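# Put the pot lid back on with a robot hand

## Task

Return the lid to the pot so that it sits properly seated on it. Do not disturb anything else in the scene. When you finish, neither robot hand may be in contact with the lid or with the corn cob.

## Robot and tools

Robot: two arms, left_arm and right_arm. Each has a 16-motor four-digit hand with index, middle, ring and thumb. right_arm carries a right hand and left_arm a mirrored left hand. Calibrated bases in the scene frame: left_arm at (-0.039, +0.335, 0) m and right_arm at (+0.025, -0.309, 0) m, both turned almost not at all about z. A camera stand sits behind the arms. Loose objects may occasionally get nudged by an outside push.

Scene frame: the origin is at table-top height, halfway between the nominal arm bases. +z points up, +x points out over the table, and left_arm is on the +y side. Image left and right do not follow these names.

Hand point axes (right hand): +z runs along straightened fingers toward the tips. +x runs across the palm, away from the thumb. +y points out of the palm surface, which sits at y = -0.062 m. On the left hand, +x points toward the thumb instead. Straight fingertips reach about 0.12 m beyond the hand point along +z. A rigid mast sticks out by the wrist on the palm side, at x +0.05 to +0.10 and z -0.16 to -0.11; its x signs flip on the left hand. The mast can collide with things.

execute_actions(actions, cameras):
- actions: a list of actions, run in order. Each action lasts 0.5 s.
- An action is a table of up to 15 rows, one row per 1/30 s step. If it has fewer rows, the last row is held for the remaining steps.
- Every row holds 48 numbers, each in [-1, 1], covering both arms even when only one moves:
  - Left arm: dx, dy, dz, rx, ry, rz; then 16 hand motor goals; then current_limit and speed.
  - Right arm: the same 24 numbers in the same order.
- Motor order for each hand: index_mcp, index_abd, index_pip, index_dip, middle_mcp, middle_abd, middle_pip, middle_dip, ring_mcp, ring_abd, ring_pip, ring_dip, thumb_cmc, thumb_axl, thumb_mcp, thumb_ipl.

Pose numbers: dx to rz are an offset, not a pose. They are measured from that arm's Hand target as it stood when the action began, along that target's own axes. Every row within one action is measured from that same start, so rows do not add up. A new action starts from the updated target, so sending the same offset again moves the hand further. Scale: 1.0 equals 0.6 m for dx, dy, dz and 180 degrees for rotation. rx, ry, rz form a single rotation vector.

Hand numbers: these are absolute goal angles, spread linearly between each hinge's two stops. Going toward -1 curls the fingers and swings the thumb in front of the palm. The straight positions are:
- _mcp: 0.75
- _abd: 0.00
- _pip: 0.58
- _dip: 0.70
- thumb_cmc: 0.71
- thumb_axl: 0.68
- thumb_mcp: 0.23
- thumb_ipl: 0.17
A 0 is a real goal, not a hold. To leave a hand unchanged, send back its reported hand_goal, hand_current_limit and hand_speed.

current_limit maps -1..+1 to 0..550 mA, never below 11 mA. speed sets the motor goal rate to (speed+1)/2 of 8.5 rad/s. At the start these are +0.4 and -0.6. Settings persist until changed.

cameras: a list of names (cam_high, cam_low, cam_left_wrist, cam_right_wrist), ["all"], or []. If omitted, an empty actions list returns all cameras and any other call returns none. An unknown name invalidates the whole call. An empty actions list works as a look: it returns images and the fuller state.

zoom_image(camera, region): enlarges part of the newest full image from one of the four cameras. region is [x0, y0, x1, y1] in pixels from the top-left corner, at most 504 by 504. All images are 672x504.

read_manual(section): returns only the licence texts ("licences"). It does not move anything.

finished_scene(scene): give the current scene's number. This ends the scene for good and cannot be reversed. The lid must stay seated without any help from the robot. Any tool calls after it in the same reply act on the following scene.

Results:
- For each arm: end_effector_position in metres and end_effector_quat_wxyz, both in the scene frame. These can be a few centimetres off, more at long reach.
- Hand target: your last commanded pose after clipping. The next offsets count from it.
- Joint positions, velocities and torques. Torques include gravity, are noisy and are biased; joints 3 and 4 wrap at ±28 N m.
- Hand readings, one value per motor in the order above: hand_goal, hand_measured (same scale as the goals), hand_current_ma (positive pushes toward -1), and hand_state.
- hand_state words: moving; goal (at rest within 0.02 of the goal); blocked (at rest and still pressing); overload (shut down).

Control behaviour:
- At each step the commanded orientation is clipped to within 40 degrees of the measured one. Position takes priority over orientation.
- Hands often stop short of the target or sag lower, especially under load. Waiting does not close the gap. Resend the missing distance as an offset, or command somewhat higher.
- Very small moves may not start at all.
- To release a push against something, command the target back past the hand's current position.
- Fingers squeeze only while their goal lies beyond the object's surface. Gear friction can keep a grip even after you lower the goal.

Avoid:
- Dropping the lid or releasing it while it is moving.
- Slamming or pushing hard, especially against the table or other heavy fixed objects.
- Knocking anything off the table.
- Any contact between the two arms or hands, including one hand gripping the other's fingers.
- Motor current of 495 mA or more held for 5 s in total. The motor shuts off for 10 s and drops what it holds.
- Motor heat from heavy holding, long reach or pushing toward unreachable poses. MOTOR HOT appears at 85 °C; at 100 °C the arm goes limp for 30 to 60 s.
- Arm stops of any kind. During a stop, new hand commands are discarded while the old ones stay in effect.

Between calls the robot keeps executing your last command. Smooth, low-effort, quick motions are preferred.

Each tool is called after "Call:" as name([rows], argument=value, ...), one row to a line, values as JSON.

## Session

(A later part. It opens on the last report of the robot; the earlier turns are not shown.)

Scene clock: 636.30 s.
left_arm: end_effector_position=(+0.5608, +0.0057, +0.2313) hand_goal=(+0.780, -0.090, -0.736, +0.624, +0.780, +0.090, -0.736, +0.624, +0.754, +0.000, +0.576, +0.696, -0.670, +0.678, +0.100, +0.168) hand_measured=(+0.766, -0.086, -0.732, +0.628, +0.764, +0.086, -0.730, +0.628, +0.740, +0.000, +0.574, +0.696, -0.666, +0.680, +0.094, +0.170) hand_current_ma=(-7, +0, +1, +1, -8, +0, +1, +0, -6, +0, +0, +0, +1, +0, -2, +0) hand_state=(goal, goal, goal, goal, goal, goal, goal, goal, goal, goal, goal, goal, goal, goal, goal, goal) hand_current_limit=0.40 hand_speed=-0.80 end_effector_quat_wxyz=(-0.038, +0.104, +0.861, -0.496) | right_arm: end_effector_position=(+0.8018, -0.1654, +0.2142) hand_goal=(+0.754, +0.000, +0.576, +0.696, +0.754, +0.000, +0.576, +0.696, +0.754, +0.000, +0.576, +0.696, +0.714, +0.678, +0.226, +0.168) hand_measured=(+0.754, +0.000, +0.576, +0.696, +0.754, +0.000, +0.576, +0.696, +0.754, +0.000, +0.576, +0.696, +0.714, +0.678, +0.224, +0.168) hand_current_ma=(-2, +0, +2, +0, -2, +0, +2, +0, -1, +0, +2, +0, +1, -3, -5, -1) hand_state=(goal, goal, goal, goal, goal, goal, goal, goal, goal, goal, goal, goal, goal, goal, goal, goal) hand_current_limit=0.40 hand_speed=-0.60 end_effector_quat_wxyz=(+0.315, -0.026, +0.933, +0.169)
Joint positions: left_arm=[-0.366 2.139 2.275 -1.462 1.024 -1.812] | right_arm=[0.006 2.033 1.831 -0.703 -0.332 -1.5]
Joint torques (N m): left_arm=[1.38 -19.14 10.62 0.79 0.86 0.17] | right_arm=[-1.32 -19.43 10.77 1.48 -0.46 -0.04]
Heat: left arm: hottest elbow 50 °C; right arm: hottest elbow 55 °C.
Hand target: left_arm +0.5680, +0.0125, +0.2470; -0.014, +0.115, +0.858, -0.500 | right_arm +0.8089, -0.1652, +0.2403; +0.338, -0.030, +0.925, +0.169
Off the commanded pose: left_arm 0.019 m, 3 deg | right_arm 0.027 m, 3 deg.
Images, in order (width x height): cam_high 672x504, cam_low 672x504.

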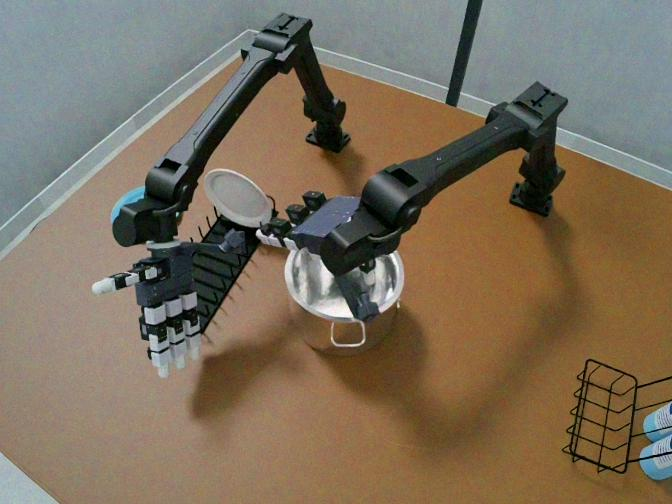

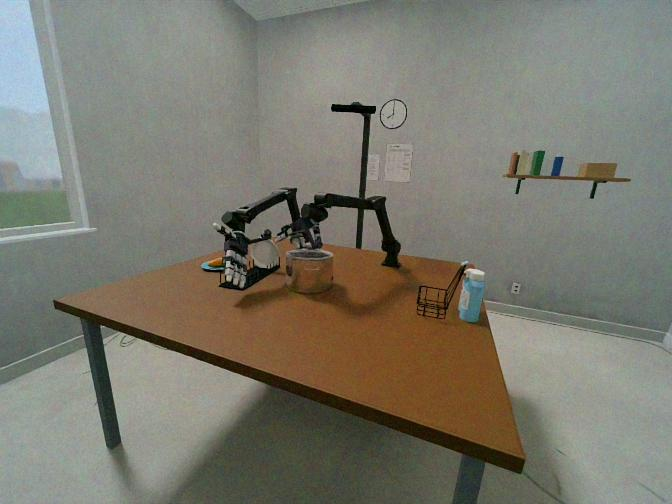

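Call:
execute_actions([
  [[-0.006,-0.0433,-0.025,0,0,0,0.78,-0.09,-0.737,0.623,0.78,0.09,-0.737,0.623,0.754,0,0.576,0.696,-0.671,0.678,0.1,0.168,0.4,-0.8,0,0,0,0,0,0,0.754,0,0.576,0.696,0.754,0,0.576,0.696,0.754,0,0.576,0.696,0.714,0.678,0.226,0.168,0.4,-0.6]],
  [[-0.006,-0.0433,-0.025,0,0,0,0.78,-0.09,-0.737,0.623,0.78,0.09,-0.737,0.623,0.754,0,0.576,0.696,-0.671,0.678,0.1,0.168,0.4,-0.8,0,0,0,0,0,0,0.754,0,0.576,0.696,0.754,0,0.576,0.696,0.754,0,0.576,0.696,0.714,0.678,0.226,0.168,0.4,-0.6]],
  [[0,-0.0433,-0.025,0,0,0,0.78,-0.09,-0.737,0.623,0.78,0.09,-0.737,0.623,0.754,0,0.576,0.696,-0.671,0.678,0.1,0.168,0.4,-0.8,0,0,0,0,0,0,0.754,0,0.576,0.696,0.754,0,0.576,0.696,0.754,0,0.576,0.696,0.714,0.678,0.226,0.168,0.4,-0.6]],
  [[0.0138,0.0427,-0.0739,0,-0.0168,-0.0097,0.78,-0.09,-0.737,0.623,0.78,0.09,-0.737,0.623,0.754,0,0.576,0.696,-0.671,0.678,0.1,0.168,0.4,-0.8,0,0,0,0,0,0,0.754,0,0.576,0.696,0.754,0,0.576,0.696,0.754,0,0.576,0.696,0.714,0.678,0.226,0.168,0.4,-0.6]],
  [[0.0085,0.0427,-0.0739,0,-0.0168,-0.0097,0.78,-0.09,-0.737,0.623,0.78,0.09,-0.737,0.623,0.754,0,0.576,0.696,-0.671,0.678,0.1,0.168,0.4,-0.8,0,0,0,0,0,0,0.754,0,0.576,0.696,0.754,0,0.576,0.696,0.754,0,0.576,0.696,0.714,0.678,0.226,0.168,0.4,-0.6]],
  [[0.0033,0.0427,-0.0739,0,-0.0168,-0.0097,0.78,-0.09,-0.737,0.623,0.78,0.09,-0.737,0.623,0.754,0,0.576,0.696,-0.671,0.678,0.1,0.168,0.4,-0.8,0,0,0,0,0,0,0.754,0,0.576,0.696,0.754,0,0.576,0.696,0.754,0,0.576,0.696,0.714,0.678,0.226,0.168,0.4,-0.6]],
  [[-0.002,0.0427,-0.0739,0,-0.0168,-0.0097,0.78,-0.09,-0.737,0.623,0.78,0.09,-0.737,0.623,0.754,0,0.576,0.696,-0.671,0.678,0.1,0.168,0.4,-0.8,0,0,0,0,0,0,0.754,0,0.576,0.696,0.754,0,0.576,0.696,0.754,0,0.576,0.696,0.714,0.678,0.226,0.168,0.4,-0.6]],
  [[-0.0072,0.0427,-0.0739,0,-0.0168,-0.0097,0.78,-0.09,-0.737,0.623,0.78,0.09,-0.737,0.623,0.754,0,0.576,0.696,-0.671,0.678,0.1,0.168,0.4,-0.8,0,0,0,0,0,0,0.754,0,0.576,0.696,0.754,0,0.576,0.696,0.754,0,0.576,0.696,0.714,0.678,0.226,0.168,0.4,-0.6]],
  [[-0.0023,0.086,-0.037,0,0,0,0.78,-0.09,-0.737,0.623,0.78,0.09,-0.737,0.623,0.754,0,0.576,0.696,-0.671,0.678,0.1,0.168,0.4,-0.8,0,0,0,0,0,0,0.754,0,0.576,0.696,0.754,0,0.576,0.696,0.754,0,0.576,0.696,0.714,0.678,0.226,0.168,0.4,-0.6]],
  [[-0.0023,0.086,-0.037,0,0,0,0.78,-0.09,-0.737,0.623,0.78,0.09,-0.737,0.623,0.754,0,0.576,0.696,0.7,0.678,0.2,0.168,0.4,-0.6,0,0,0,0,0,0,0.754,0,0.576,0.696,0.754,0,0.576,0.696,0.754,0,0.576,0.696,0.714,0.678,0.226,0.168,0.4,-0.6]],
  [[0,0,0,-0.07,-0.06,-0.035,0.78,-0.09,-0.737,0.623,0.78,0.09,-0.737,0.623,0.754,0,0.576,0.696,0.7,0.678,0.2,0.168,0.4,-0.6,0,0,0,0,0,0,0.754,0,0.576,0.696,0.754,0,0.576,0.696,0.754,0,0.576,0.696,0.714,0.678,0.226,0.168,0.4,-0.6]],
  [[0,0,0,-0.07,-0.06,-0.035,0.78,-0.09,-0.737,0.623,0.78,0.09,-0.737,0.623,0.754,0,0.576,0.696,0.7,0.678,0.2,0.168,0.4,-0.6,0,0,0,0,0,0,0.754,0,0.576,0.696,0.754,0,0.576,0.696,0.754,0,0.576,0.696,0.714,0.678,0.226,0.168,0.4,-0.6]],
], cameras=["all"])

Call:
zoom_image(camera="cam_high", region=[275, 212, 415, 332])

Call:
zoom_image(camera="cam_low", region=[280, 235, 340, 270])

Call:
zoom_image(camera="cam_left_wrist", region=[130, 40, 300, 220])

Scene clock: 687.87 s.
left_arm: end_effector_position=(+0.5815, +0.3620, +0.2464) hand_goal=(+0.780, -0.090, -0.736, +0.624, +0.780, +0.090, -0.736, +0.624, +0.754, +0.000, +0.576, +0.696, +0.700, +0.678, +0.200, +0.168) hand_measured=(+0.774, -0.086, -0.732, +0.628, +0.772, +0.088, -0.732, +0.628, +0.744, +0.000, +0.574, +0.696, +0.684, +0.680, +0.194, +0.170) hand_current_ma=(-2, +0, +1, +1, -2, +0, +1, +0, -3, +0, +0, +0, -7, +0, -2, +0) hand_state=(goal, goal, goal, goal, goal, goal, goal, goal, goal, goal, goal, goal, goal, goal, goal, goal) hand_current_limit=0.40 hand_speed=-0.60 end_effector_quat_wxyz=(+0.139, -0.217, +0.919, -0.299) | right_arm: end_effector_position=(+0.8018, -0.1654, +0.2142) hand_goal=(+0.754, +0.000, +0.576, +0.696, +0.754, +0.000, +0.576, +0.696, +0.754, +0.000, +0.576, +0.696, +0.714, +0.678, +0.226, +0.168) hand_measured=(+0.754, +0.000, +0.576, +0.696, +0.754, +0.000, +0.576, +0.696, +0.754, +0.000, +0.576, +0.696, +0.714, +0.678, +0.224, +0.168) hand_current_ma=(-2, +0, +2, +0, -2, +0, +2, +0, -1, +0, +2, +0, +1, -3, -5, -1) hand_state=(goal, goal, goal, goal, goal, goal, goal, goal, goal, goal, goal, goal, goal, goal, goal, goal) hand_current_limit=0.40 hand_speed=-0.60 end_effector_quat_wxyz=(+0.315, -0.026, +0.933, +0.169)
Joint positions: left_arm=[0.079 1.856 1.935 -1.246 0.553 -2.049] | right_arm=[0.006 2.033 1.831 -0.703 -0.332 -1.5]
Joint torques (N m): left_arm=[0.15 -16.79 11.02 1.07 0.42 -0.22] | right_arm=[-1.38 -19.43 10.76 1.48 -0.47 -0.05]
Heat: left arm: hottest elbow 49 °C; right arm: hottest elbow 55 °C.
Hand target: left_arm +0.5817, +0.3583, +0.2647; +0.159, -0.217, +0.915, -0.302 | right_arm +0.8089, -0.1652, +0.2403; +0.338, -0.030, +0.925, +0.169
Off the commanded pose: left_arm 0.019 m, 2 deg | right_arm 0.027 m, 3 deg.
camera_calibration:
cam_left_wrist: T_world_to_cam=[[0.913719, -0.0542698, 0.402706, -0.638811], [-0.406333, -0.130049, 0.904423, -0.00772217], [0.0032888, -0.990021, -0.14088, 0.509145], [0, 0, 0, 1]] pos_world=[0.578881, 0.468392, 0.335966]
cam_right_wrist: T_world_to_cam=[[0.545819, 0.535497, 0.644457, -0.451668], [-0.0421981, -0.750587, 0.659423, -0.287661], [0.83684, -0.387121, -0.387088, -0.531299], [0, 0, 0, 1]] pos_world=[0.679002, -0.179725, 0.275112]

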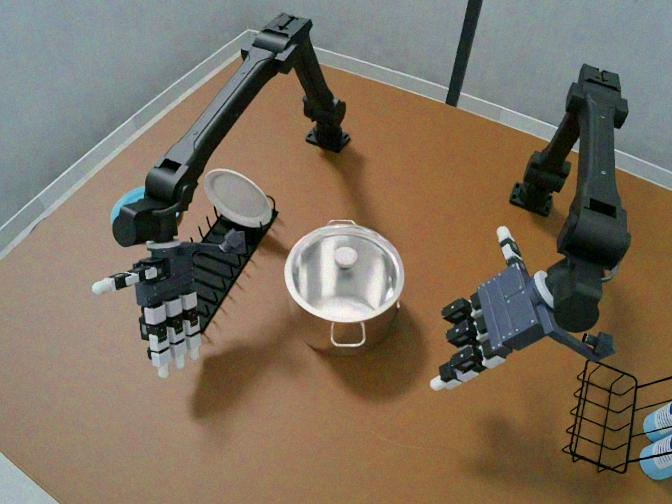

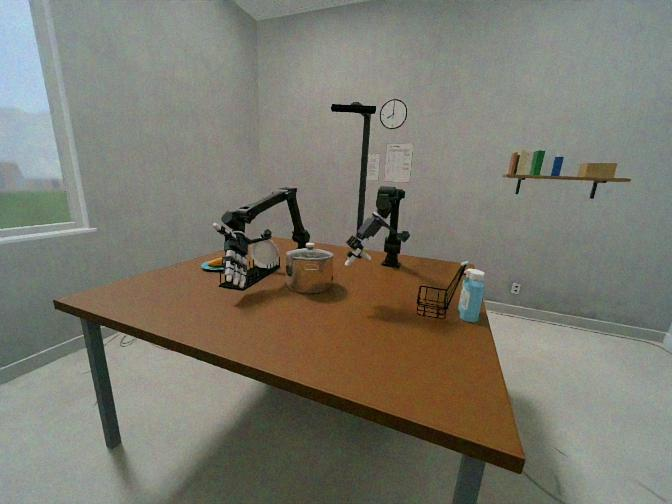

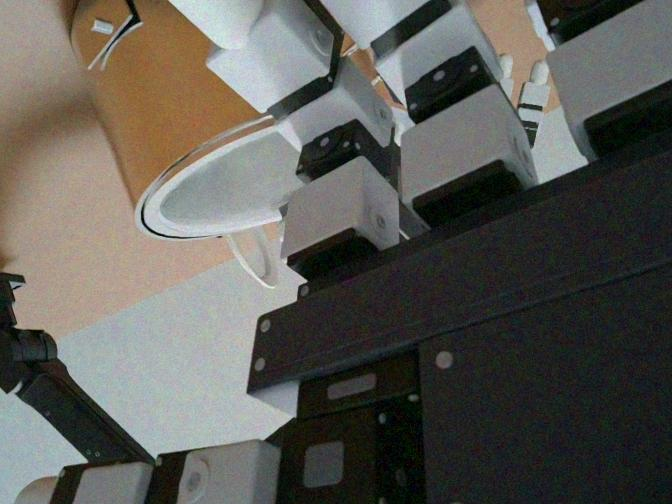

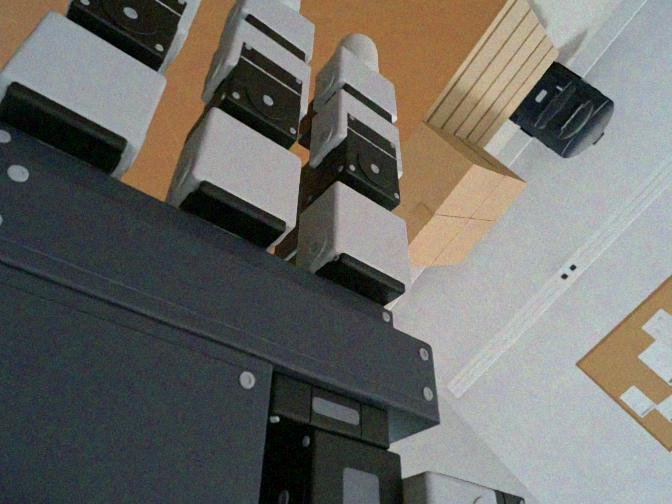

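Scaled by 3.600 from the camera's 672x504 image, which has a finer 960x720 frame.

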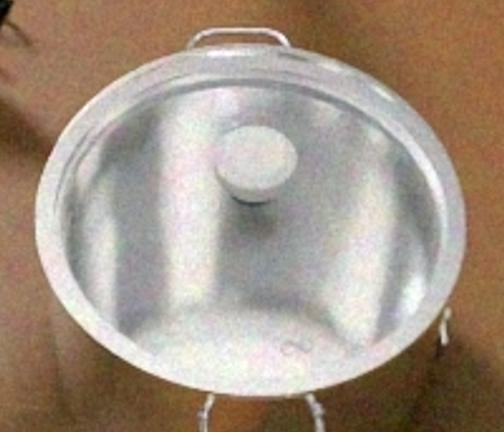

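Scaled by 8.400 from the camera's 672x504 image, which has a finer 960x720 frame.

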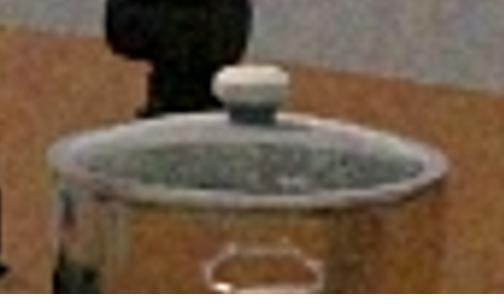

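Scaled by 2.800 from the camera's 672x504 image, which has a finer 960x720 frame.

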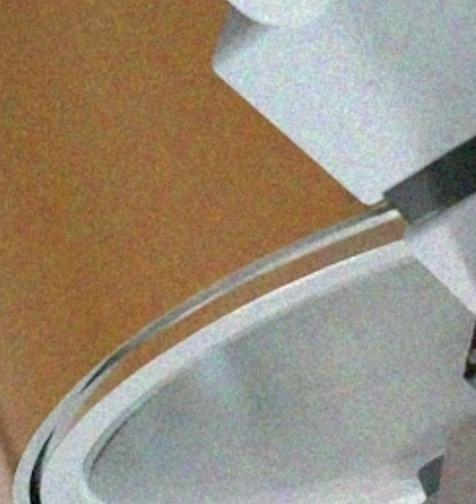

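Call:
zoom_image(camera="cam_left_wrist", region=[130, 160, 210, 245])

Call:
zoom_image(camera="cam_left_wrist", region=[190, 105, 290, 175])

Call:
zoom_image(camera="cam_high", region=[280, 240, 330, 290])

Call:
zoom_image(camera="cam_high", region=[360, 240, 410, 290])

Scaled by 5.929 from the camera's 672x504 image, which has a finer 960x720 frame.

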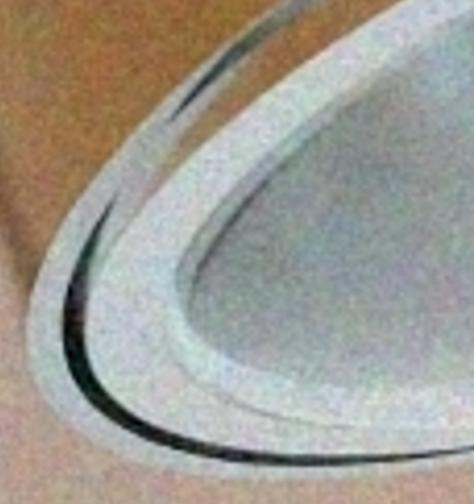

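Scaled by 5.040 from the camera's 672x504 image, which has a finer 960x720 frame.

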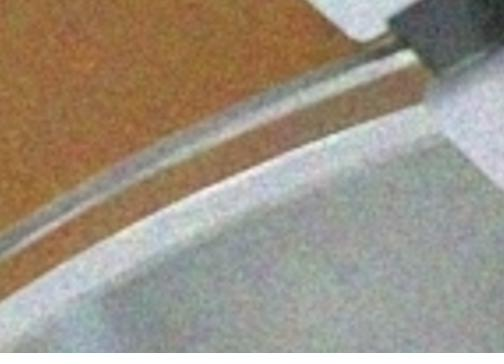

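Scaled by 10.080 from the camera's 672x504 image, which has a finer 960x720 frame.

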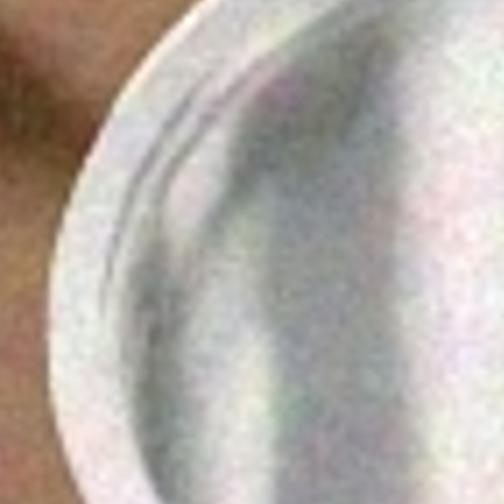

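Scaled by 10.080 from the camera's 672x504 image, which has a finer 960x720 frame.

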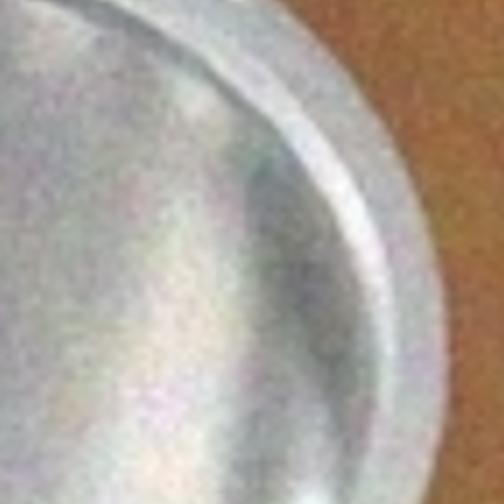

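Call:
zoom_image(camera="cam_high", region=[320, 215, 370, 255])

Call:
zoom_image(camera="cam_high", region=[320, 290, 370, 330])

Call:
zoom_image(camera="cam_low", region=[283, 242, 313, 266])

Call:
zoom_image(camera="cam_low", region=[308, 242, 338, 266])

Scaled by 10.080 from the camera's 672x504 image, which has a finer 960x720 frame.

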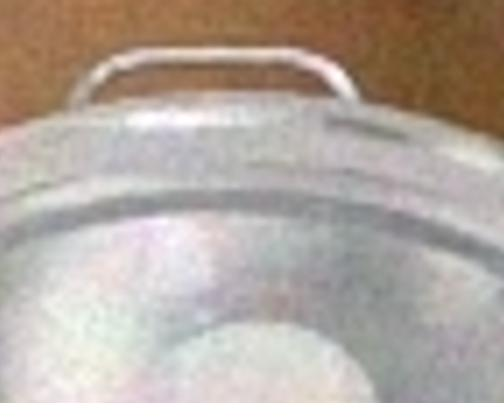

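Scaled by 10.080 from the camera's 672x504 image, which has a finer 960x720 frame.

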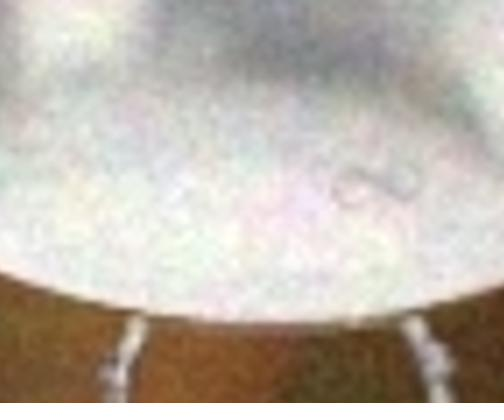

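Scaled by 16.800 from the camera's 672x504 image, which has a finer 960x720 frame.

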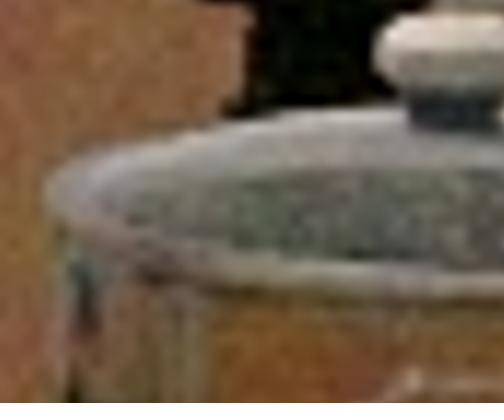

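Scaled by 16.800 from the camera's 672x504 image, which has a finer 960x720 frame.

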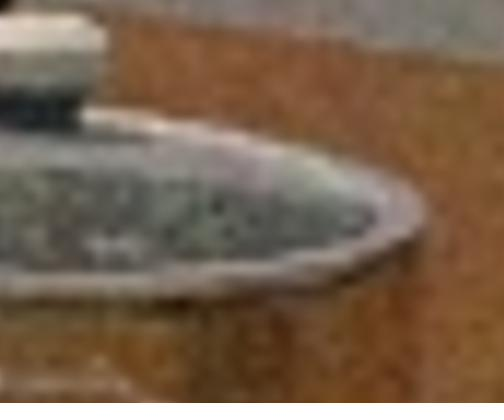

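Call:
execute_actions([
  [[0,0,0,0.07,0.06,0.035,0.78,-0.09,-0.737,0.623,0.78,0.09,-0.737,0.623,0.754,0,0.576,0.696,0.7,0.678,0.2,0.168,0.4,-0.6,0,0,0,0,0,0,0.754,0,0.576,0.696,0.754,0,0.576,0.696,0.754,0,0.576,0.696,0.714,0.678,0.226,0.168,0.4,-0.6]],
  [[0,0,0,0.07,0.06,0.035,0.78,-0.09,-0.737,0.623,0.78,0.09,-0.737,0.623,0.754,0,0.576,0.696,-0.671,0.678,0.1,0.168,0.4,-0.6,0,0,0,0,0,0,0.754,0,0.576,0.696,0.754,0,0.576,0.696,0.754,0,0.576,0.696,0.714,0.678,0.226,0.168,0.4,-0.6]],
  [[0.0023,-0.086,0.037,0,0,0,0.78,-0.09,-0.737,0.623,0.78,0.09,-0.737,0.623,0.754,0,0.576,0.696,-0.671,0.678,0.1,0.168,0.4,-0.6,0,0,0,0,0,0,0.754,0,0.576,0.696,0.754,0,0.576,0.696,0.754,0,0.576,0.696,0.714,0.678,0.226,0.168,0.4,-0.6]],
  [[0.0023,-0.086,0.037,0,0,0,0.78,-0.09,-0.737,0.623,0.78,0.09,-0.737,0.623,0.754,0,0.576,0.696,-0.671,0.678,0.1,0.168,0.4,-0.6,0,0,0,0,0,0,0.754,0,0.576,0.696,0.754,0,0.576,0.696,0.754,0,0.576,0.696,0.714,0.678,0.226,0.168,0.4,-0.6]],
  [[0.0143,-0.0417,0.0767,0,0.0168,0.0097,0.78,-0.09,-0.737,0.623,0.78,0.09,-0.737,0.623,0.754,0,0.576,0.696,-0.671,0.678,0.1,0.168,0.4,-0.6,0,0,0,0,0,0,0.754,0,0.576,0.696,0.754,0,0.576,0.696,0.754,0,0.576,0.696,0.714,0.678,0.226,0.168,0.4,-0.6]],
  [[0.009,-0.0417,0.0767,0,0.0168,0.0097,0.78,-0.09,-0.737,0.623,0.78,0.09,-0.737,0.623,0.754,0,0.576,0.696,-0.671,0.678,0.1,0.168,0.4,-0.6,0,0,0,0,0,0,0.754,0,0.576,0.696,0.754,0,0.576,0.696,0.754,0,0.576,0.696,0.714,0.678,0.226,0.168,0.4,-0.6]],
  [[0.0037,-0.0417,0.0767,0,0.0168,0.0097,0.78,-0.09,-0.737,0.623,0.78,0.09,-0.737,0.623,0.754,0,0.576,0.696,-0.671,0.678,0.1,0.168,0.4,-0.6,0,0,0,0,0,0,0.754,0,0.576,0.696,0.754,0,0.576,0.696,0.754,0,0.576,0.696,0.714,0.678,0.226,0.168,0.4,-0.6]],
  [[-0.0017,-0.0417,0.0767,0,0.0168,0.0097,0.78,-0.09,-0.737,0.623,0.78,0.09,-0.737,0.623,0.754,0,0.576,0.696,-0.671,0.678,0.1,0.168,0.4,-0.6,0,0,0,0,0,0,0.754,0,0.576,0.696,0.754,0,0.576,0.696,0.754,0,0.576,0.696,0.714,0.678,0.226,0.168,0.4,-0.6]],
  [[-0.007,-0.0417,0.0767,0,0.0168,0.0097,0.78,-0.09,-0.737,0.623,0.78,0.09,-0.737,0.623,0.754,0,0.576,0.696,-0.671,0.678,0.1,0.168,0.4,-0.6,0,0,0,0,0,0,0.754,0,0.576,0.696,0.754,0,0.576,0.696,0.754,0,0.576,0.696,0.714,0.678,0.226,0.168,0.4,-0.6]],
])

Scene clock: 823.40 s.
left_arm: end_effector_position=(+0.5566, +0.0065, +0.3182) hand_goal=(+0.780, -0.090, -0.736, +0.624, +0.780, +0.090, -0.736, +0.624, +0.754, +0.000, +0.576, +0.696, -0.670, +0.678, +0.100, +0.168) hand_measured=(+0.772, -0.086, -0.732, +0.628, +0.772, +0.088, -0.732, +0.628, +0.740, +0.000, +0.574, +0.696, -0.666, +0.680, +0.100, +0.170) hand_current_ma=(-2, +0, +1, +1, -2, +0, +1, +0, -6, +0, +0, +0, +1, +0, +0, +0) hand_state=(goal, goal, goal, goal, goal, goal, goal, goal, goal, goal, goal, goal, goal, goal, goal, goal) hand_current_limit=0.40 hand_speed=-0.60 end_effector_quat_wxyz=(-0.019, +0.115, +0.858, -0.500) | right_arm: end_effector_position=(+0.8018, -0.1654, +0.2142) hand_goal=(+0.754, +0.000, +0.576, +0.696, +0.754, +0.000, +0.576, +0.696, +0.754, +0.000, +0.576, +0.696, +0.714, +0.678, +0.226, +0.168) hand_measured=(+0.754, +0.000, +0.576, +0.696, +0.754, +0.000, +0.576, +0.696, +0.754, +0.000, +0.576, +0.696, +0.714, +0.678, +0.224, +0.168) hand_current_ma=(-2, +0, +2, +0, -2, +0, +2, +0, -1, +0, +2, +0, +1, -3, -5, -1) hand_state=(goal, goal, goal, goal, goal, goal, goal, goal, goal, goal, goal, goal, goal, goal, goal, goal) hand_current_limit=0.40 hand_speed=-0.60 end_effector_quat_wxyz=(+0.315, -0.026, +0.933, +0.169)
Joint positions: left_arm=[-0.367 2.184 2.588 -1.685 1.022 -1.812] | right_arm=[0.006 2.033 1.831 -0.703 -0.332 -1.5]
Joint torques (N m): left_arm=[0.62 -15.97 14.91 -0.03 0.84 -0.18] | right_arm=[-1.32 -19.43 10.76 1.48 -0.47 -0.04]
Heat: left arm: hottest elbow 47 °C; right arm: hottest elbow 55 °C.
Hand target: left_arm +0.5623, +0.0070, +0.3299; -0.014, +0.115, +0.858, -0.500 | right_arm +0.8089, -0.1652, +0.2403; +0.338, -0.030, +0.925, +0.169
Off the commanded pose: left_arm 0.013 m, 1 deg | right_arm 0.027 m, 3 deg.
joint sent to its limit (left arm) — joint 4 (wrist pitch), lower limit. The joint targets still meet the commanded pose.

Call:
execute_actions([
  [[0.0182,0.0638,0.0533,0,0,0,0.78,-0.09,-0.737,0.623,0.78,0.09,-0.737,0.623,0.754,0,0.576,0.696,-0.671,0.678,0.1,0.168,0.4,-0.6,0,0,0,0,0,0,0.754,0,0.576,0.696,0.754,0,0.576,0.696,0.754,0,0.576,0.696,0.714,0.678,0.226,0.168,0.4,-0.6]],
  [[0.0073,0.0317,0.0272,0,0,0,0.78,-0.09,-0.737,0.623,0.78,0.09,-0.737,0.623,0.754,0,0.576,0.696,-0.671,0.678,0.1,0.168,0.4,-0.6,0,0,0,0,0,0,0.754,0,0.576,0.696,0.754,0,0.576,0.696,0.754,0,0.576,0.696,0.714,0.678,0.226,0.168,0.4,-0.6]],
], cameras=["cam_low"])

Call:
zoom_image(camera="cam_low", region=[270, 220, 350, 290])

Scene clock: 839.10 s.
left_arm: end_effector_position=(+0.5571, +0.0035, +0.2301) hand_goal=(+0.780, -0.090, -0.736, +0.624, +0.780, +0.090, -0.736, +0.624, +0.754, +0.000, +0.576, +0.696, -0.670, +0.678, +0.100, +0.168) hand_measured=(+0.772, -0.086, -0.732, +0.628, +0.772, +0.088, -0.732, +0.628, +0.740, +0.000, +0.574, +0.696, -0.666, +0.680, +0.100, +0.170) hand_current_ma=(-2, +0, +1, +1, -2, +0, +1, +0, -6, +0, +0, +0, +0, +0, +0, +0) hand_state=(goal, goal, goal, goal, goal, goal, goal, goal, goal, goal, goal, goal, goal, goal, goal, goal) hand_current_limit=0.40 hand_speed=-0.60 end_effector_quat_wxyz=(-0.029, +0.105, +0.861, -0.496) | right_arm: end_effector_position=(+0.8018, -0.1654, +0.2142) hand_goal=(+0.754, +0.000, +0.576, +0.696, +0.754, +0.000, +0.576, +0.696, +0.754, +0.000, +0.576, +0.696, +0.714, +0.678, +0.226, +0.168) hand_measured=(+0.754, +0.000, +0.576, +0.696, +0.754, +0.000, +0.576, +0.696, +0.754, +0.000, +0.576, +0.696, +0.714, +0.678, +0.224, +0.168) hand_current_ma=(-2, +0, +2, +0, -2, +0, +2, +0, -1, +0, +2, +0, +1, -3, -5, -1) hand_state=(goal, goal, goal, goal, goal, goal, goal, goal, goal, goal, goal, goal, goal, goal, goal, goal) hand_current_limit=0.40 hand_speed=-0.60 end_effector_quat_wxyz=(+0.315, -0.026, +0.933, +0.169)
Joint positions: left_arm=[-0.372 2.105 2.215 -1.402 1.016 -1.832] | right_arm=[0.006 2.033 1.831 -0.703 -0.332 -1.5]
Joint torques (N m): left_arm=[-1.03 -19.96 10.66 0.88 0.86 -0.19] | right_arm=[-1.32 -19.43 10.76 1.47 -0.46 -0.05]
Heat: left arm: hottest elbow 50 °C; right arm: hottest elbow 55 °C.
Hand target: left_arm +0.5513, -0.0039, +0.2552; -0.014, +0.115, +0.858, -0.500 | right_arm +0.8089, -0.1652, +0.2403; +0.338, -0.030, +0.925, +0.169
Off the commanded pose: left_arm 0.027 m, 2 deg | right_arm 0.027 m, 3 deg.
Images, in order (width x height): cam_low 672x504.

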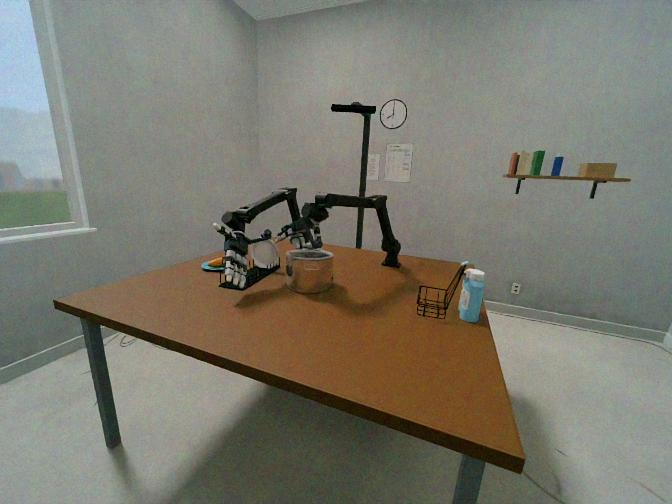

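Scaled by 6.300 from the camera's 672x504 image, which has a finer 960x720 frame.

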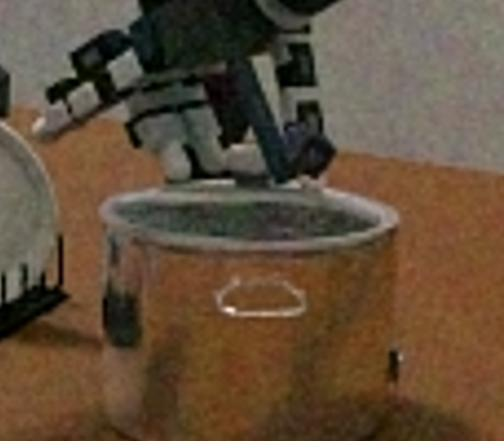

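Call:
execute_actions([
  [[0,0,0,0,0,0,0.56,-0.1,-0.737,0.623,0.56,0.1,-0.737,0.623,0.754,0,0.576,0.696,-0.671,0.678,-0.07,0.168,0.4,-0.6,0,0,0,0,0,0,0.754,0,0.576,0.696,0.754,0,0.576,0.696,0.754,0,0.576,0.696,0.714,0.678,0.226,0.168,0.4,-0.6]],
  [[0,0,0,0,0,0,0.43,-0.1,-0.737,0.623,0.43,0.1,-0.737,0.623,0.754,0,0.576,0.696,-0.671,0.678,-0.17,0.168,0.4,-0.8,0,0,0,0,0,0,0.754,0,0.576,0.696,0.754,0,0.576,0.696,0.754,0,0.576,0.696,0.714,0.678,0.226,0.168,0.4,-0.6]],
  [[0,0,0,0,0,0,0.3,-0.1,-0.737,0.623,0.3,0.1,-0.737,0.623,0.754,0,0.576,0.696,-0.671,0.678,-0.28,0.168,0.4,-0.8,0,0,0,0,0,0,0.754,0,0.576,0.696,0.754,0,0.576,0.696,0.754,0,0.576,0.696,0.714,0.678,0.226,0.168,0.4,-0.6]],
  [[-0.004,-0.035,-0.022,0,0,0,0.3,-0.1,-0.737,0.623,0.3,0.1,-0.737,0.623,0.754,0,0.576,0.696,-0.671,0.678,-0.28,0.168,0.4,-0.8,0,0,0,0,0,0,0.754,0,0.576,0.696,0.754,0,0.576,0.696,0.754,0,0.576,0.696,0.714,0.678,0.226,0.168,0.4,-0.6]],
], cameras=["cam_low","cam_high"])

Call:
zoom_image(camera="cam_low", region=[280, 235, 340, 280])

Call:
zoom_image(camera="cam_high", region=[275, 212, 415, 332])

Scene clock: 861.60 s.
left_arm: end_effector_position=(+0.5532, +0.0019, +0.2344) hand_goal=(+0.300, -0.100, -0.736, +0.624, +0.300, +0.100, -0.736, +0.624, +0.754, +0.000, +0.576, +0.696, -0.670, +0.678, -0.280, +0.168) hand_measured=(+0.434, -0.096, -0.694, +0.648, +0.402, +0.092, -0.702, +0.638, +0.740, +0.000, +0.574, +0.696, -0.666, +0.680, -0.112, +0.208) hand_current_ma=(+348, +0, +40, +15, +218, -2, +27, +6, -6, +0, +0, +0, +0, +0, +385, +63) hand_state=(blocked, goal, blocked, blocked, blocked, goal, blocked, goal, goal, goal, goal, goal, goal, goal, blocked, blocked) hand_current_limit=0.40 hand_speed=-0.80 end_effector_quat_wxyz=(-0.032, +0.107, +0.862, -0.495) | right_arm: end_effector_position=(+0.8018, -0.1654, +0.2142) hand_goal=(+0.754, +0.000, +0.576, +0.696, +0.754, +0.000, +0.576, +0.696, +0.754, +0.000, +0.576, +0.696, +0.714, +0.678, +0.226, +0.168) hand_measured=(+0.754, +0.000, +0.576, +0.696, +0.754, +0.000, +0.576, +0.696, +0.754, +0.000, +0.576, +0.696, +0.714, +0.678, +0.224, +0.168) hand_current_ma=(-2, +0, +2, +0, -2, +0, +2, +0, -1, +0, +2, +0, +1, -3, -5, -1) hand_state=(goal, goal, goal, goal, goal, goal, goal, goal, goal, goal, goal, goal, goal, goal, goal, goal) hand_current_limit=0.40 hand_speed=-0.60 end_effector_quat_wxyz=(+0.315, -0.026, +0.933, +0.169)
Joint positions: left_arm=[-0.376 2.102 2.222 -1.419 1.015 -1.83] | right_arm=[0.006 2.033 1.831 -0.703 -0.332 -1.5]
Joint torques (N m): left_arm=[0.09 -19.25 16.64 -0.87 0.85 -0.3] | right_arm=[-1.32 -19.37 10.77 1.48 -0.47 -0.05]
Heat: left arm: hottest elbow 48 °C; right arm: hottest elbow 55 °C.
Hand target: left_arm +0.5515, -0.0031, +0.2801; -0.014, +0.115, +0.858, -0.500 | right_arm +0.8089, -0.1652, +0.2403; +0.338, -0.030, +0.925, +0.169
Off the commanded pose: left_arm 0.046 m, 2 deg | right_arm 0.027 m, 3 deg.
Images, in order (width x height): cam_high 672x504, cam_low 672x504.

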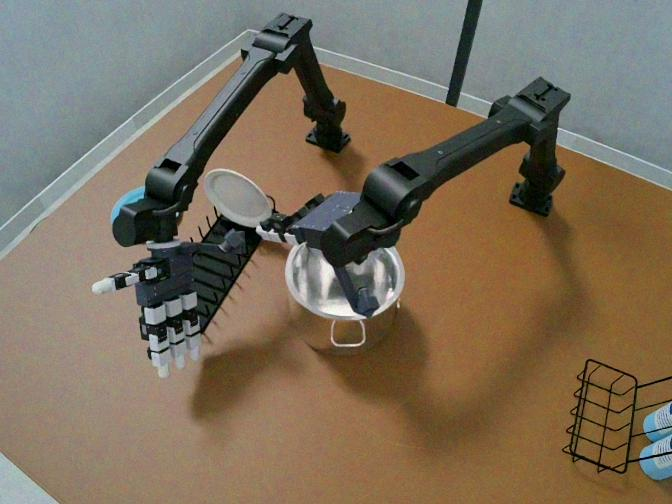

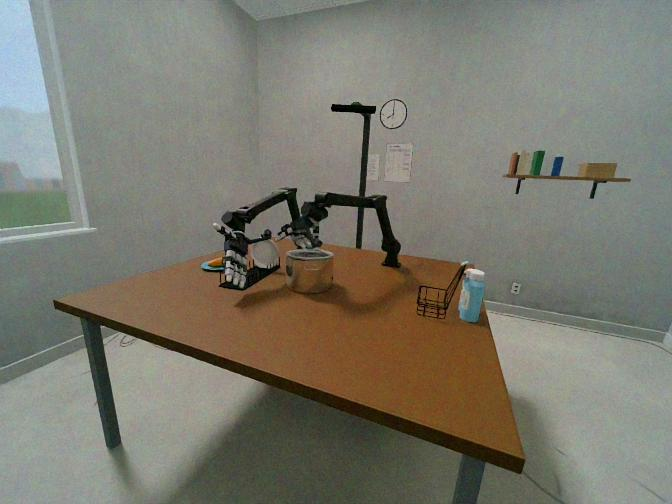

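Scaled by 8.400 from the camera's 672x504 image, which has a finer 960x720 frame.

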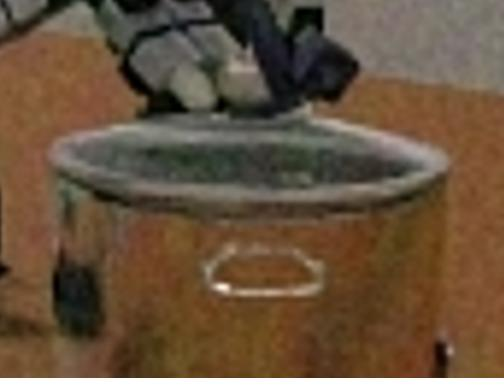

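Scaled by 3.600 from the camera's 672x504 image, which has a finer 960x720 frame.

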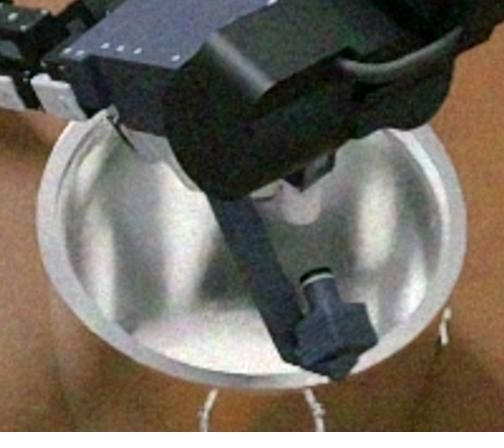

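Call:
execute_actions([
  [[0.0012,-0.0123,-0.0125,0,0,0,0.3,-0.1,-0.737,0.623,0.3,0.1,-0.737,0.623,0.754,0,0.576,0.696,-0.671,0.678,-0.28,0.168,0.4,-0.8,0,0,0,0,0,0,0.754,0,0.576,0.696,0.754,0,0.576,0.696,0.754,0,0.576,0.696,0.714,0.678,0.226,0.168,0.4,-0.6]],
], cameras=["cam_low","cam_high"])

Call:
zoom_image(camera="cam_low", region=[280, 235, 340, 280])

Call:
zoom_image(camera="cam_high", region=[275, 212, 415, 332])

Scene clock: 881.00 s.
left_arm: end_effector_position=(+0.5503, +0.0033, +0.2420) hand_goal=(+0.300, -0.100, -0.736, +0.624, +0.300, +0.100, -0.736, +0.624, +0.754, +0.000, +0.576, +0.696, -0.670, +0.678, -0.280, +0.168) hand_measured=(+0.428, -0.096, -0.682, +0.658, +0.400, +0.092, -0.702, +0.636, +0.740, +0.000, +0.574, +0.696, -0.660, +0.680, -0.112, +0.208) hand_current_ma=(+328, +1, +62, +28, +212, -2, +27, +4, -6, +0, +0, +0, +3, +0, +385, +63) hand_state=(blocked, goal, blocked, blocked, blocked, goal, blocked, goal, goal, goal, goal, goal, goal, goal, blocked, blocked) hand_current_limit=0.40 hand_speed=-0.80 end_effector_quat_wxyz=(-0.035, +0.108, +0.862, -0.493) | right_arm: end_effector_position=(+0.8018, -0.1654, +0.2142) hand_goal=(+0.754, +0.000, +0.576, +0.696, +0.754, +0.000, +0.576, +0.696, +0.754, +0.000, +0.576, +0.696, +0.714, +0.678, +0.226, +0.168) hand_measured=(+0.754, +0.000, +0.576, +0.696, +0.754, +0.000, +0.576, +0.696, +0.754, +0.000, +0.576, +0.696, +0.714, +0.678, +0.224, +0.168) hand_current_ma=(-2, +0, +2, +0, -2, +0, +2, +0, -1, +0, +2, +0, +1, -3, -5, -1) hand_state=(goal, goal, goal, goal, goal, goal, goal, goal, goal, goal, goal, goal, goal, goal, goal, goal) hand_current_limit=0.40 hand_speed=-0.60 end_effector_quat_wxyz=(+0.315, -0.026, +0.933, +0.169)
Joint positions: left_arm=[-0.376 2.102 2.244 -1.453 1.014 -1.82] | right_arm=[0.006 2.033 1.831 -0.703 -0.332 -1.5]
Joint torques (N m): left_arm=[-0.21 -19.14 17.21 -0.85 0.95 -0.27] | right_arm=[-1.32 -19.43 10.77 1.47 -0.47 -0.04]
Heat: left arm: hottest elbow 51 °C; right arm: hottest elbow 55 °C.
Hand target: left_arm +0.5506, -0.0001, +0.2903; -0.014, +0.115, +0.858, -0.500 | right_arm +0.8089, -0.1652, +0.2403; +0.338, -0.030, +0.925, +0.169
Off the commanded pose: left_arm 0.048 m, 3 deg | right_arm 0.027 m, 3 deg.
Images, in order (width x height): cam_high 672x504, cam_low 672x504.

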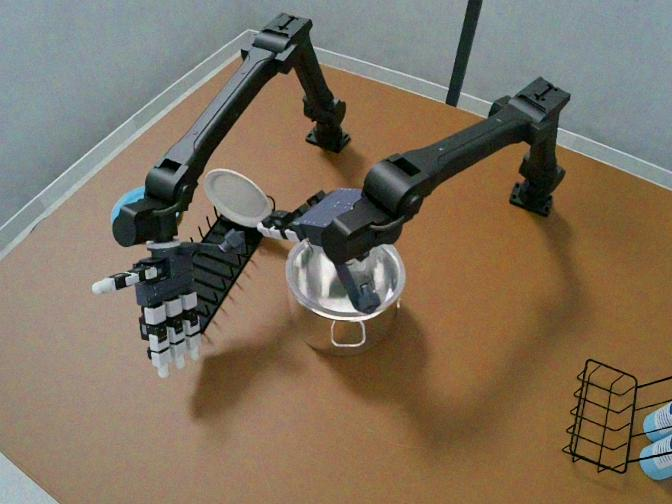

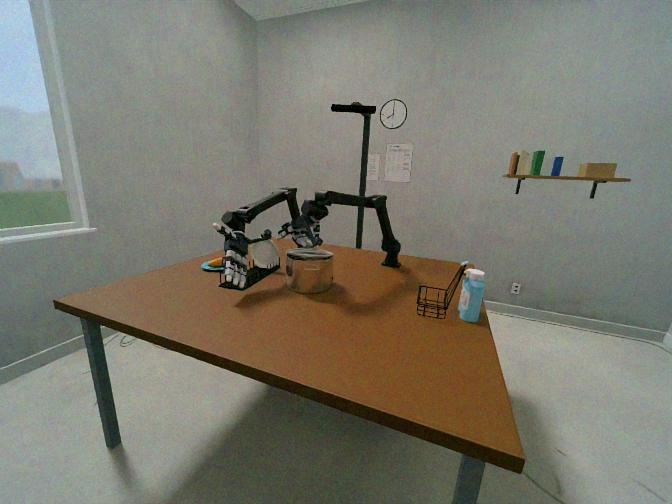

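Scaled by 8.400 from the camera's 672x504 image, which has a finer 960x720 frame.

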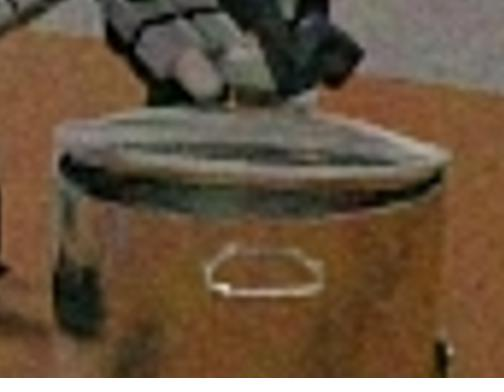

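Scaled by 3.600 from the camera's 672x504 image, which has a finer 960x720 frame.

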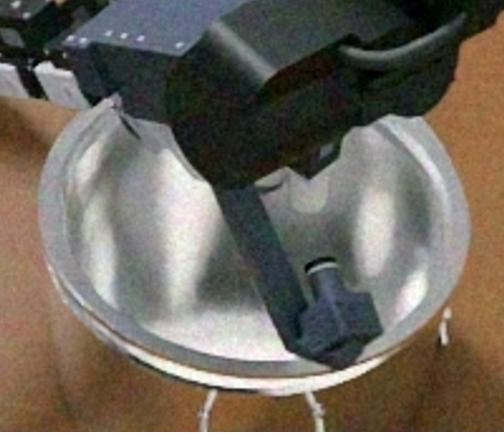

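Call:
execute_actions([
  [[-0.004,-0.0289,-0.0167,0,0,0,0.3,-0.1,-0.737,0.623,0.3,0.1,-0.737,0.623,0.754,0,0.576,0.696,-0.671,0.678,-0.28,0.168,0.4,-0.8,0,0,0,0,0,0,0.754,0,0.576,0.696,0.754,0,0.576,0.696,0.754,0,0.576,0.696,0.714,0.678,0.226,0.168,0.4,-0.6]],
], cameras=["cam_low","cam_high"])

Call:
zoom_image(camera="cam_low", region=[280, 230, 340, 275])

Call:
zoom_image(camera="cam_high", region=[275, 212, 415, 332])

Scene clock: 891.53 s.
left_arm: end_effector_position=(+0.5447, +0.0062, +0.2629) hand_goal=(+0.300, -0.100, -0.736, +0.624, +0.300, +0.100, -0.736, +0.624, +0.754, +0.000, +0.576, +0.696, -0.670, +0.678, -0.280, +0.168) hand_measured=(+0.426, -0.088, -0.676, +0.664, +0.388, +0.092, -0.694, +0.644, +0.740, +0.000, +0.574, +0.696, -0.652, +0.684, -0.112, +0.208) hand_current_ma=(+313, +3, +75, +36, +168, -2, +40, +11, -6, +0, +0, +0, +9, +2, +385, +63) hand_state=(blocked, goal, blocked, blocked, blocked, goal, blocked, blocked, goal, goal, goal, goal, goal, goal, blocked, blocked) hand_current_limit=0.40 hand_speed=-0.80 end_effector_quat_wxyz=(-0.044, +0.101, +0.865, -0.489) | right_arm: end_effector_position=(+0.8018, -0.1654, +0.2142) hand_goal=(+0.754, +0.000, +0.576, +0.696, +0.754, +0.000, +0.576, +0.696, +0.754, +0.000, +0.576, +0.696, +0.714, +0.678, +0.226, +0.168) hand_measured=(+0.754, +0.000, +0.576, +0.696, +0.754, +0.000, +0.576, +0.696, +0.754, +0.000, +0.576, +0.696, +0.714, +0.678, +0.224, +0.168) hand_current_ma=(-2, +0, +2, +0, -2, +0, +2, +0, -1, +0, +2, +0, +1, -3, -5, -1) hand_state=(goal, goal, goal, goal, goal, goal, goal, goal, goal, goal, goal, goal, goal, goal, goal, goal) hand_current_limit=0.40 hand_speed=-0.60 end_effector_quat_wxyz=(+0.315, -0.026, +0.933, +0.169)
Joint positions: left_arm=[-0.376 2.113 2.318 -1.537 1.009 -1.826] | right_arm=[0.006 2.033 1.831 -0.703 -0.332 -1.5]
Joint torques (N m): left_arm=[0.32 -18.73 18.25 -0.16 1.19 -0.24] | right_arm=[-1.32 -19.43 10.76 1.47 -0.47 -0.05]
Heat: left arm: hottest elbow 51 °C; right arm: hottest elbow 55 °C.
Hand target: left_arm +0.5511, -0.0002, +0.3104; -0.014, +0.115, +0.858, -0.500 | right_arm +0.8089, -0.1652, +0.2403; +0.338, -0.030, +0.925, +0.169
Off the commanded pose: left_arm 0.048 m, 4 deg | right_arm 0.027 m, 3 deg.
Images, in order (width x height): cam_high 672x504, cam_low 672x504.

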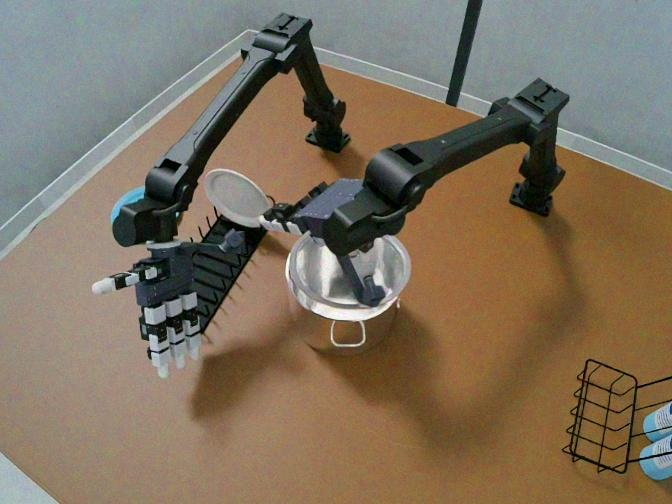

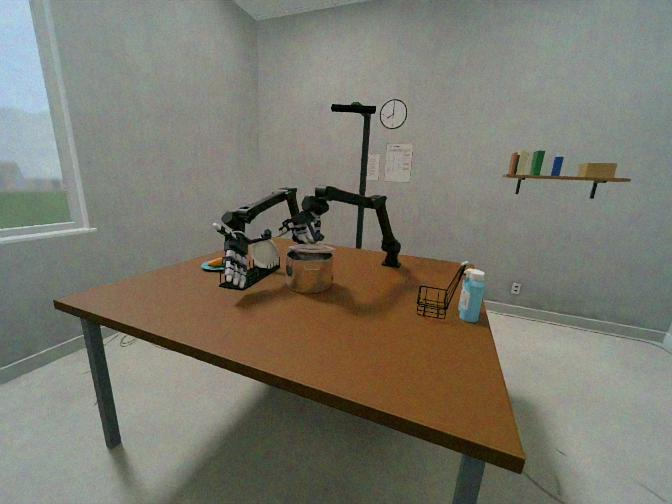

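Scaled by 8.400 from the camera's 672x504 image, which has a finer 960x720 frame.

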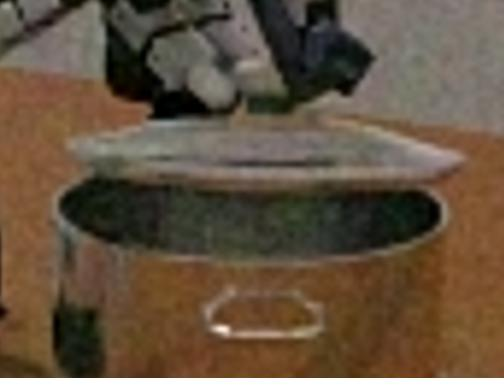

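Scaled by 3.600 from the camera's 672x504 image, which has a finer 960x720 frame.

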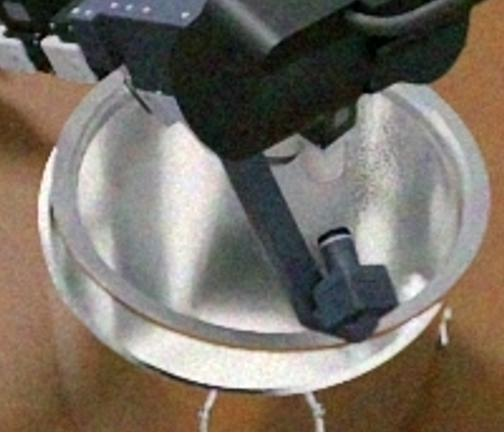

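Call:
execute_actions([
  [[-0.0095,0.013,0.0127,0,0,-0.028,0.3,-0.1,-0.737,0.623,0.3,0.1,-0.737,0.623,0.754,0,0.576,0.696,-0.671,0.678,-0.28,0.168,0.4,-0.8,0,0,0,0,0,0,0.754,0,0.576,0.696,0.754,0,0.576,0.696,0.754,0,0.576,0.696,0.714,0.678,0.226,0.168,0.4,-0.6]],
], cameras=["cam_low","cam_high"])

Call:
zoom_image(camera="cam_low", region=[280, 230, 340, 275])

Call:
zoom_image(camera="cam_high", region=[275, 212, 415, 332])

Scene clock: 910.93 s.
left_arm: end_effector_position=(+0.5524, +0.0013, +0.2494) hand_goal=(+0.300, -0.100, -0.736, +0.624, +0.300, +0.100, -0.736, +0.624, +0.754, +0.000, +0.576, +0.696, -0.670, +0.678, -0.280, +0.168) hand_measured=(+0.426, -0.088, -0.676, +0.664, +0.388, +0.092, -0.694, +0.644, +0.740, +0.000, +0.574, +0.696, -0.652, +0.684, -0.112, +0.208) hand_current_ma=(+313, +3, +75, +36, +168, -2, +40, +11, -6, +0, +0, +0, +9, +2, +385, +63) hand_state=(blocked, goal, blocked, blocked, blocked, goal, blocked, blocked, goal, goal, goal, goal, goal, goal, blocked, blocked) hand_current_limit=0.40 hand_speed=-0.80 end_effector_quat_wxyz=(-0.065, +0.067, +0.869, -0.487) | right_arm: end_effector_position=(+0.8018, -0.1654, +0.2142) hand_goal=(+0.754, +0.000, +0.576, +0.696, +0.754, +0.000, +0.576, +0.696, +0.754, +0.000, +0.576, +0.696, +0.714, +0.678, +0.226, +0.168) hand_measured=(+0.754, +0.000, +0.576, +0.696, +0.754, +0.000, +0.576, +0.696, +0.754, +0.000, +0.576, +0.696, +0.714, +0.678, +0.224, +0.168) hand_current_ma=(-2, +0, +2, +0, -2, +0, +2, +0, -1, +0, +2, +0, +1, -3, -5, -1) hand_state=(goal, goal, goal, goal, goal, goal, goal, goal, goal, goal, goal, goal, goal, goal, goal, goal) hand_current_limit=0.40 hand_speed=-0.60 end_effector_quat_wxyz=(+0.315, -0.026, +0.933, +0.169)
Joint positions: left_arm=[-0.376 2.171 2.377 -1.544 1.009 -1.9] | right_arm=[0.006 2.033 1.831 -0.703 -0.332 -1.5]
Joint torques (N m): left_arm=[-0.09 -19.43 18.15 -0.2 1.24 -0.4] | right_arm=[-1.32 -19.43 10.77 1.48 -0.47 -0.04]
Heat: left arm: hottest elbow 55 °C; right arm: hottest elbow 56 °C.
Hand target: left_arm +0.5570, -0.0042, +0.3001; -0.036, +0.077, +0.862, -0.499 | right_arm +0.8089, -0.1652, +0.2403; +0.338, -0.030, +0.925, +0.169
Off the commanded pose: left_arm 0.051 m, 4 deg | right_arm 0.027 m, 3 deg.
Images, in order (width x height): cam_high 672x504, cam_low 672x504.

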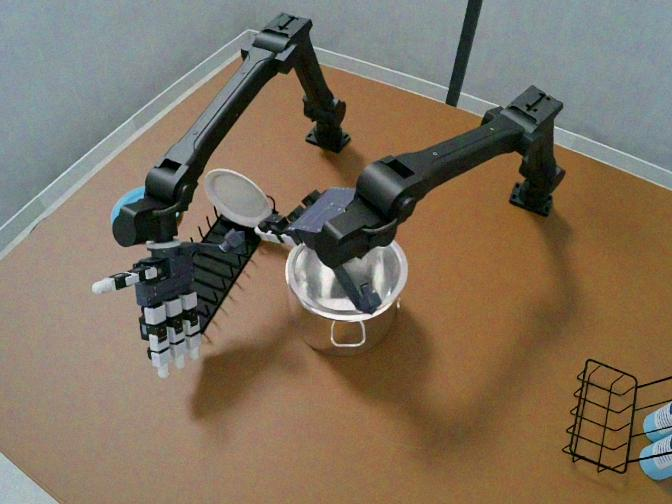

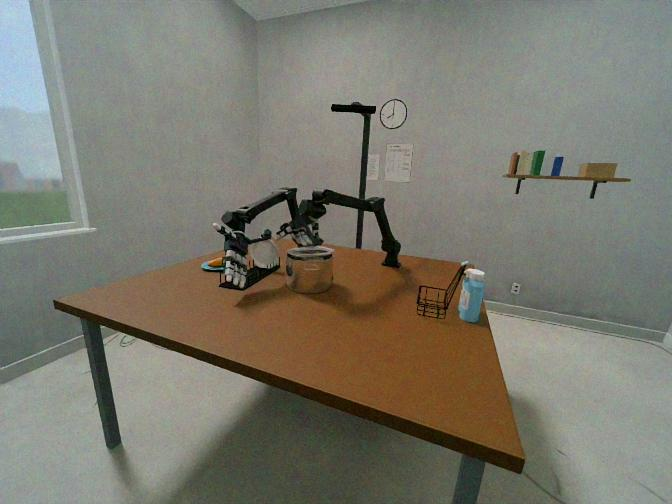

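Scaled by 8.400 from the camera's 672x504 image, which has a finer 960x720 frame.

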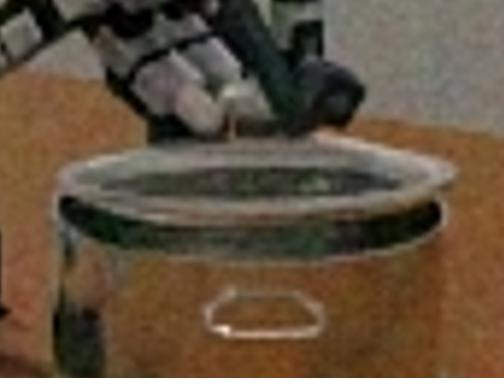

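Scaled by 3.600 from the camera's 672x504 image, which has a finer 960x720 frame.

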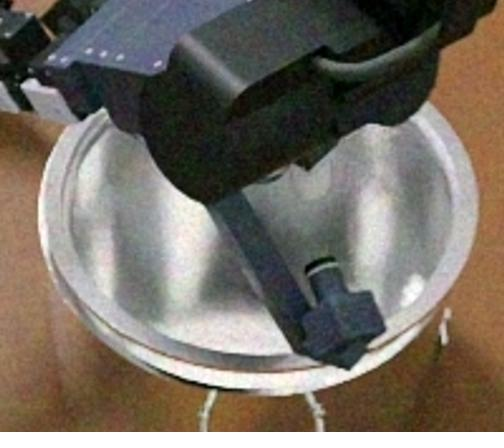

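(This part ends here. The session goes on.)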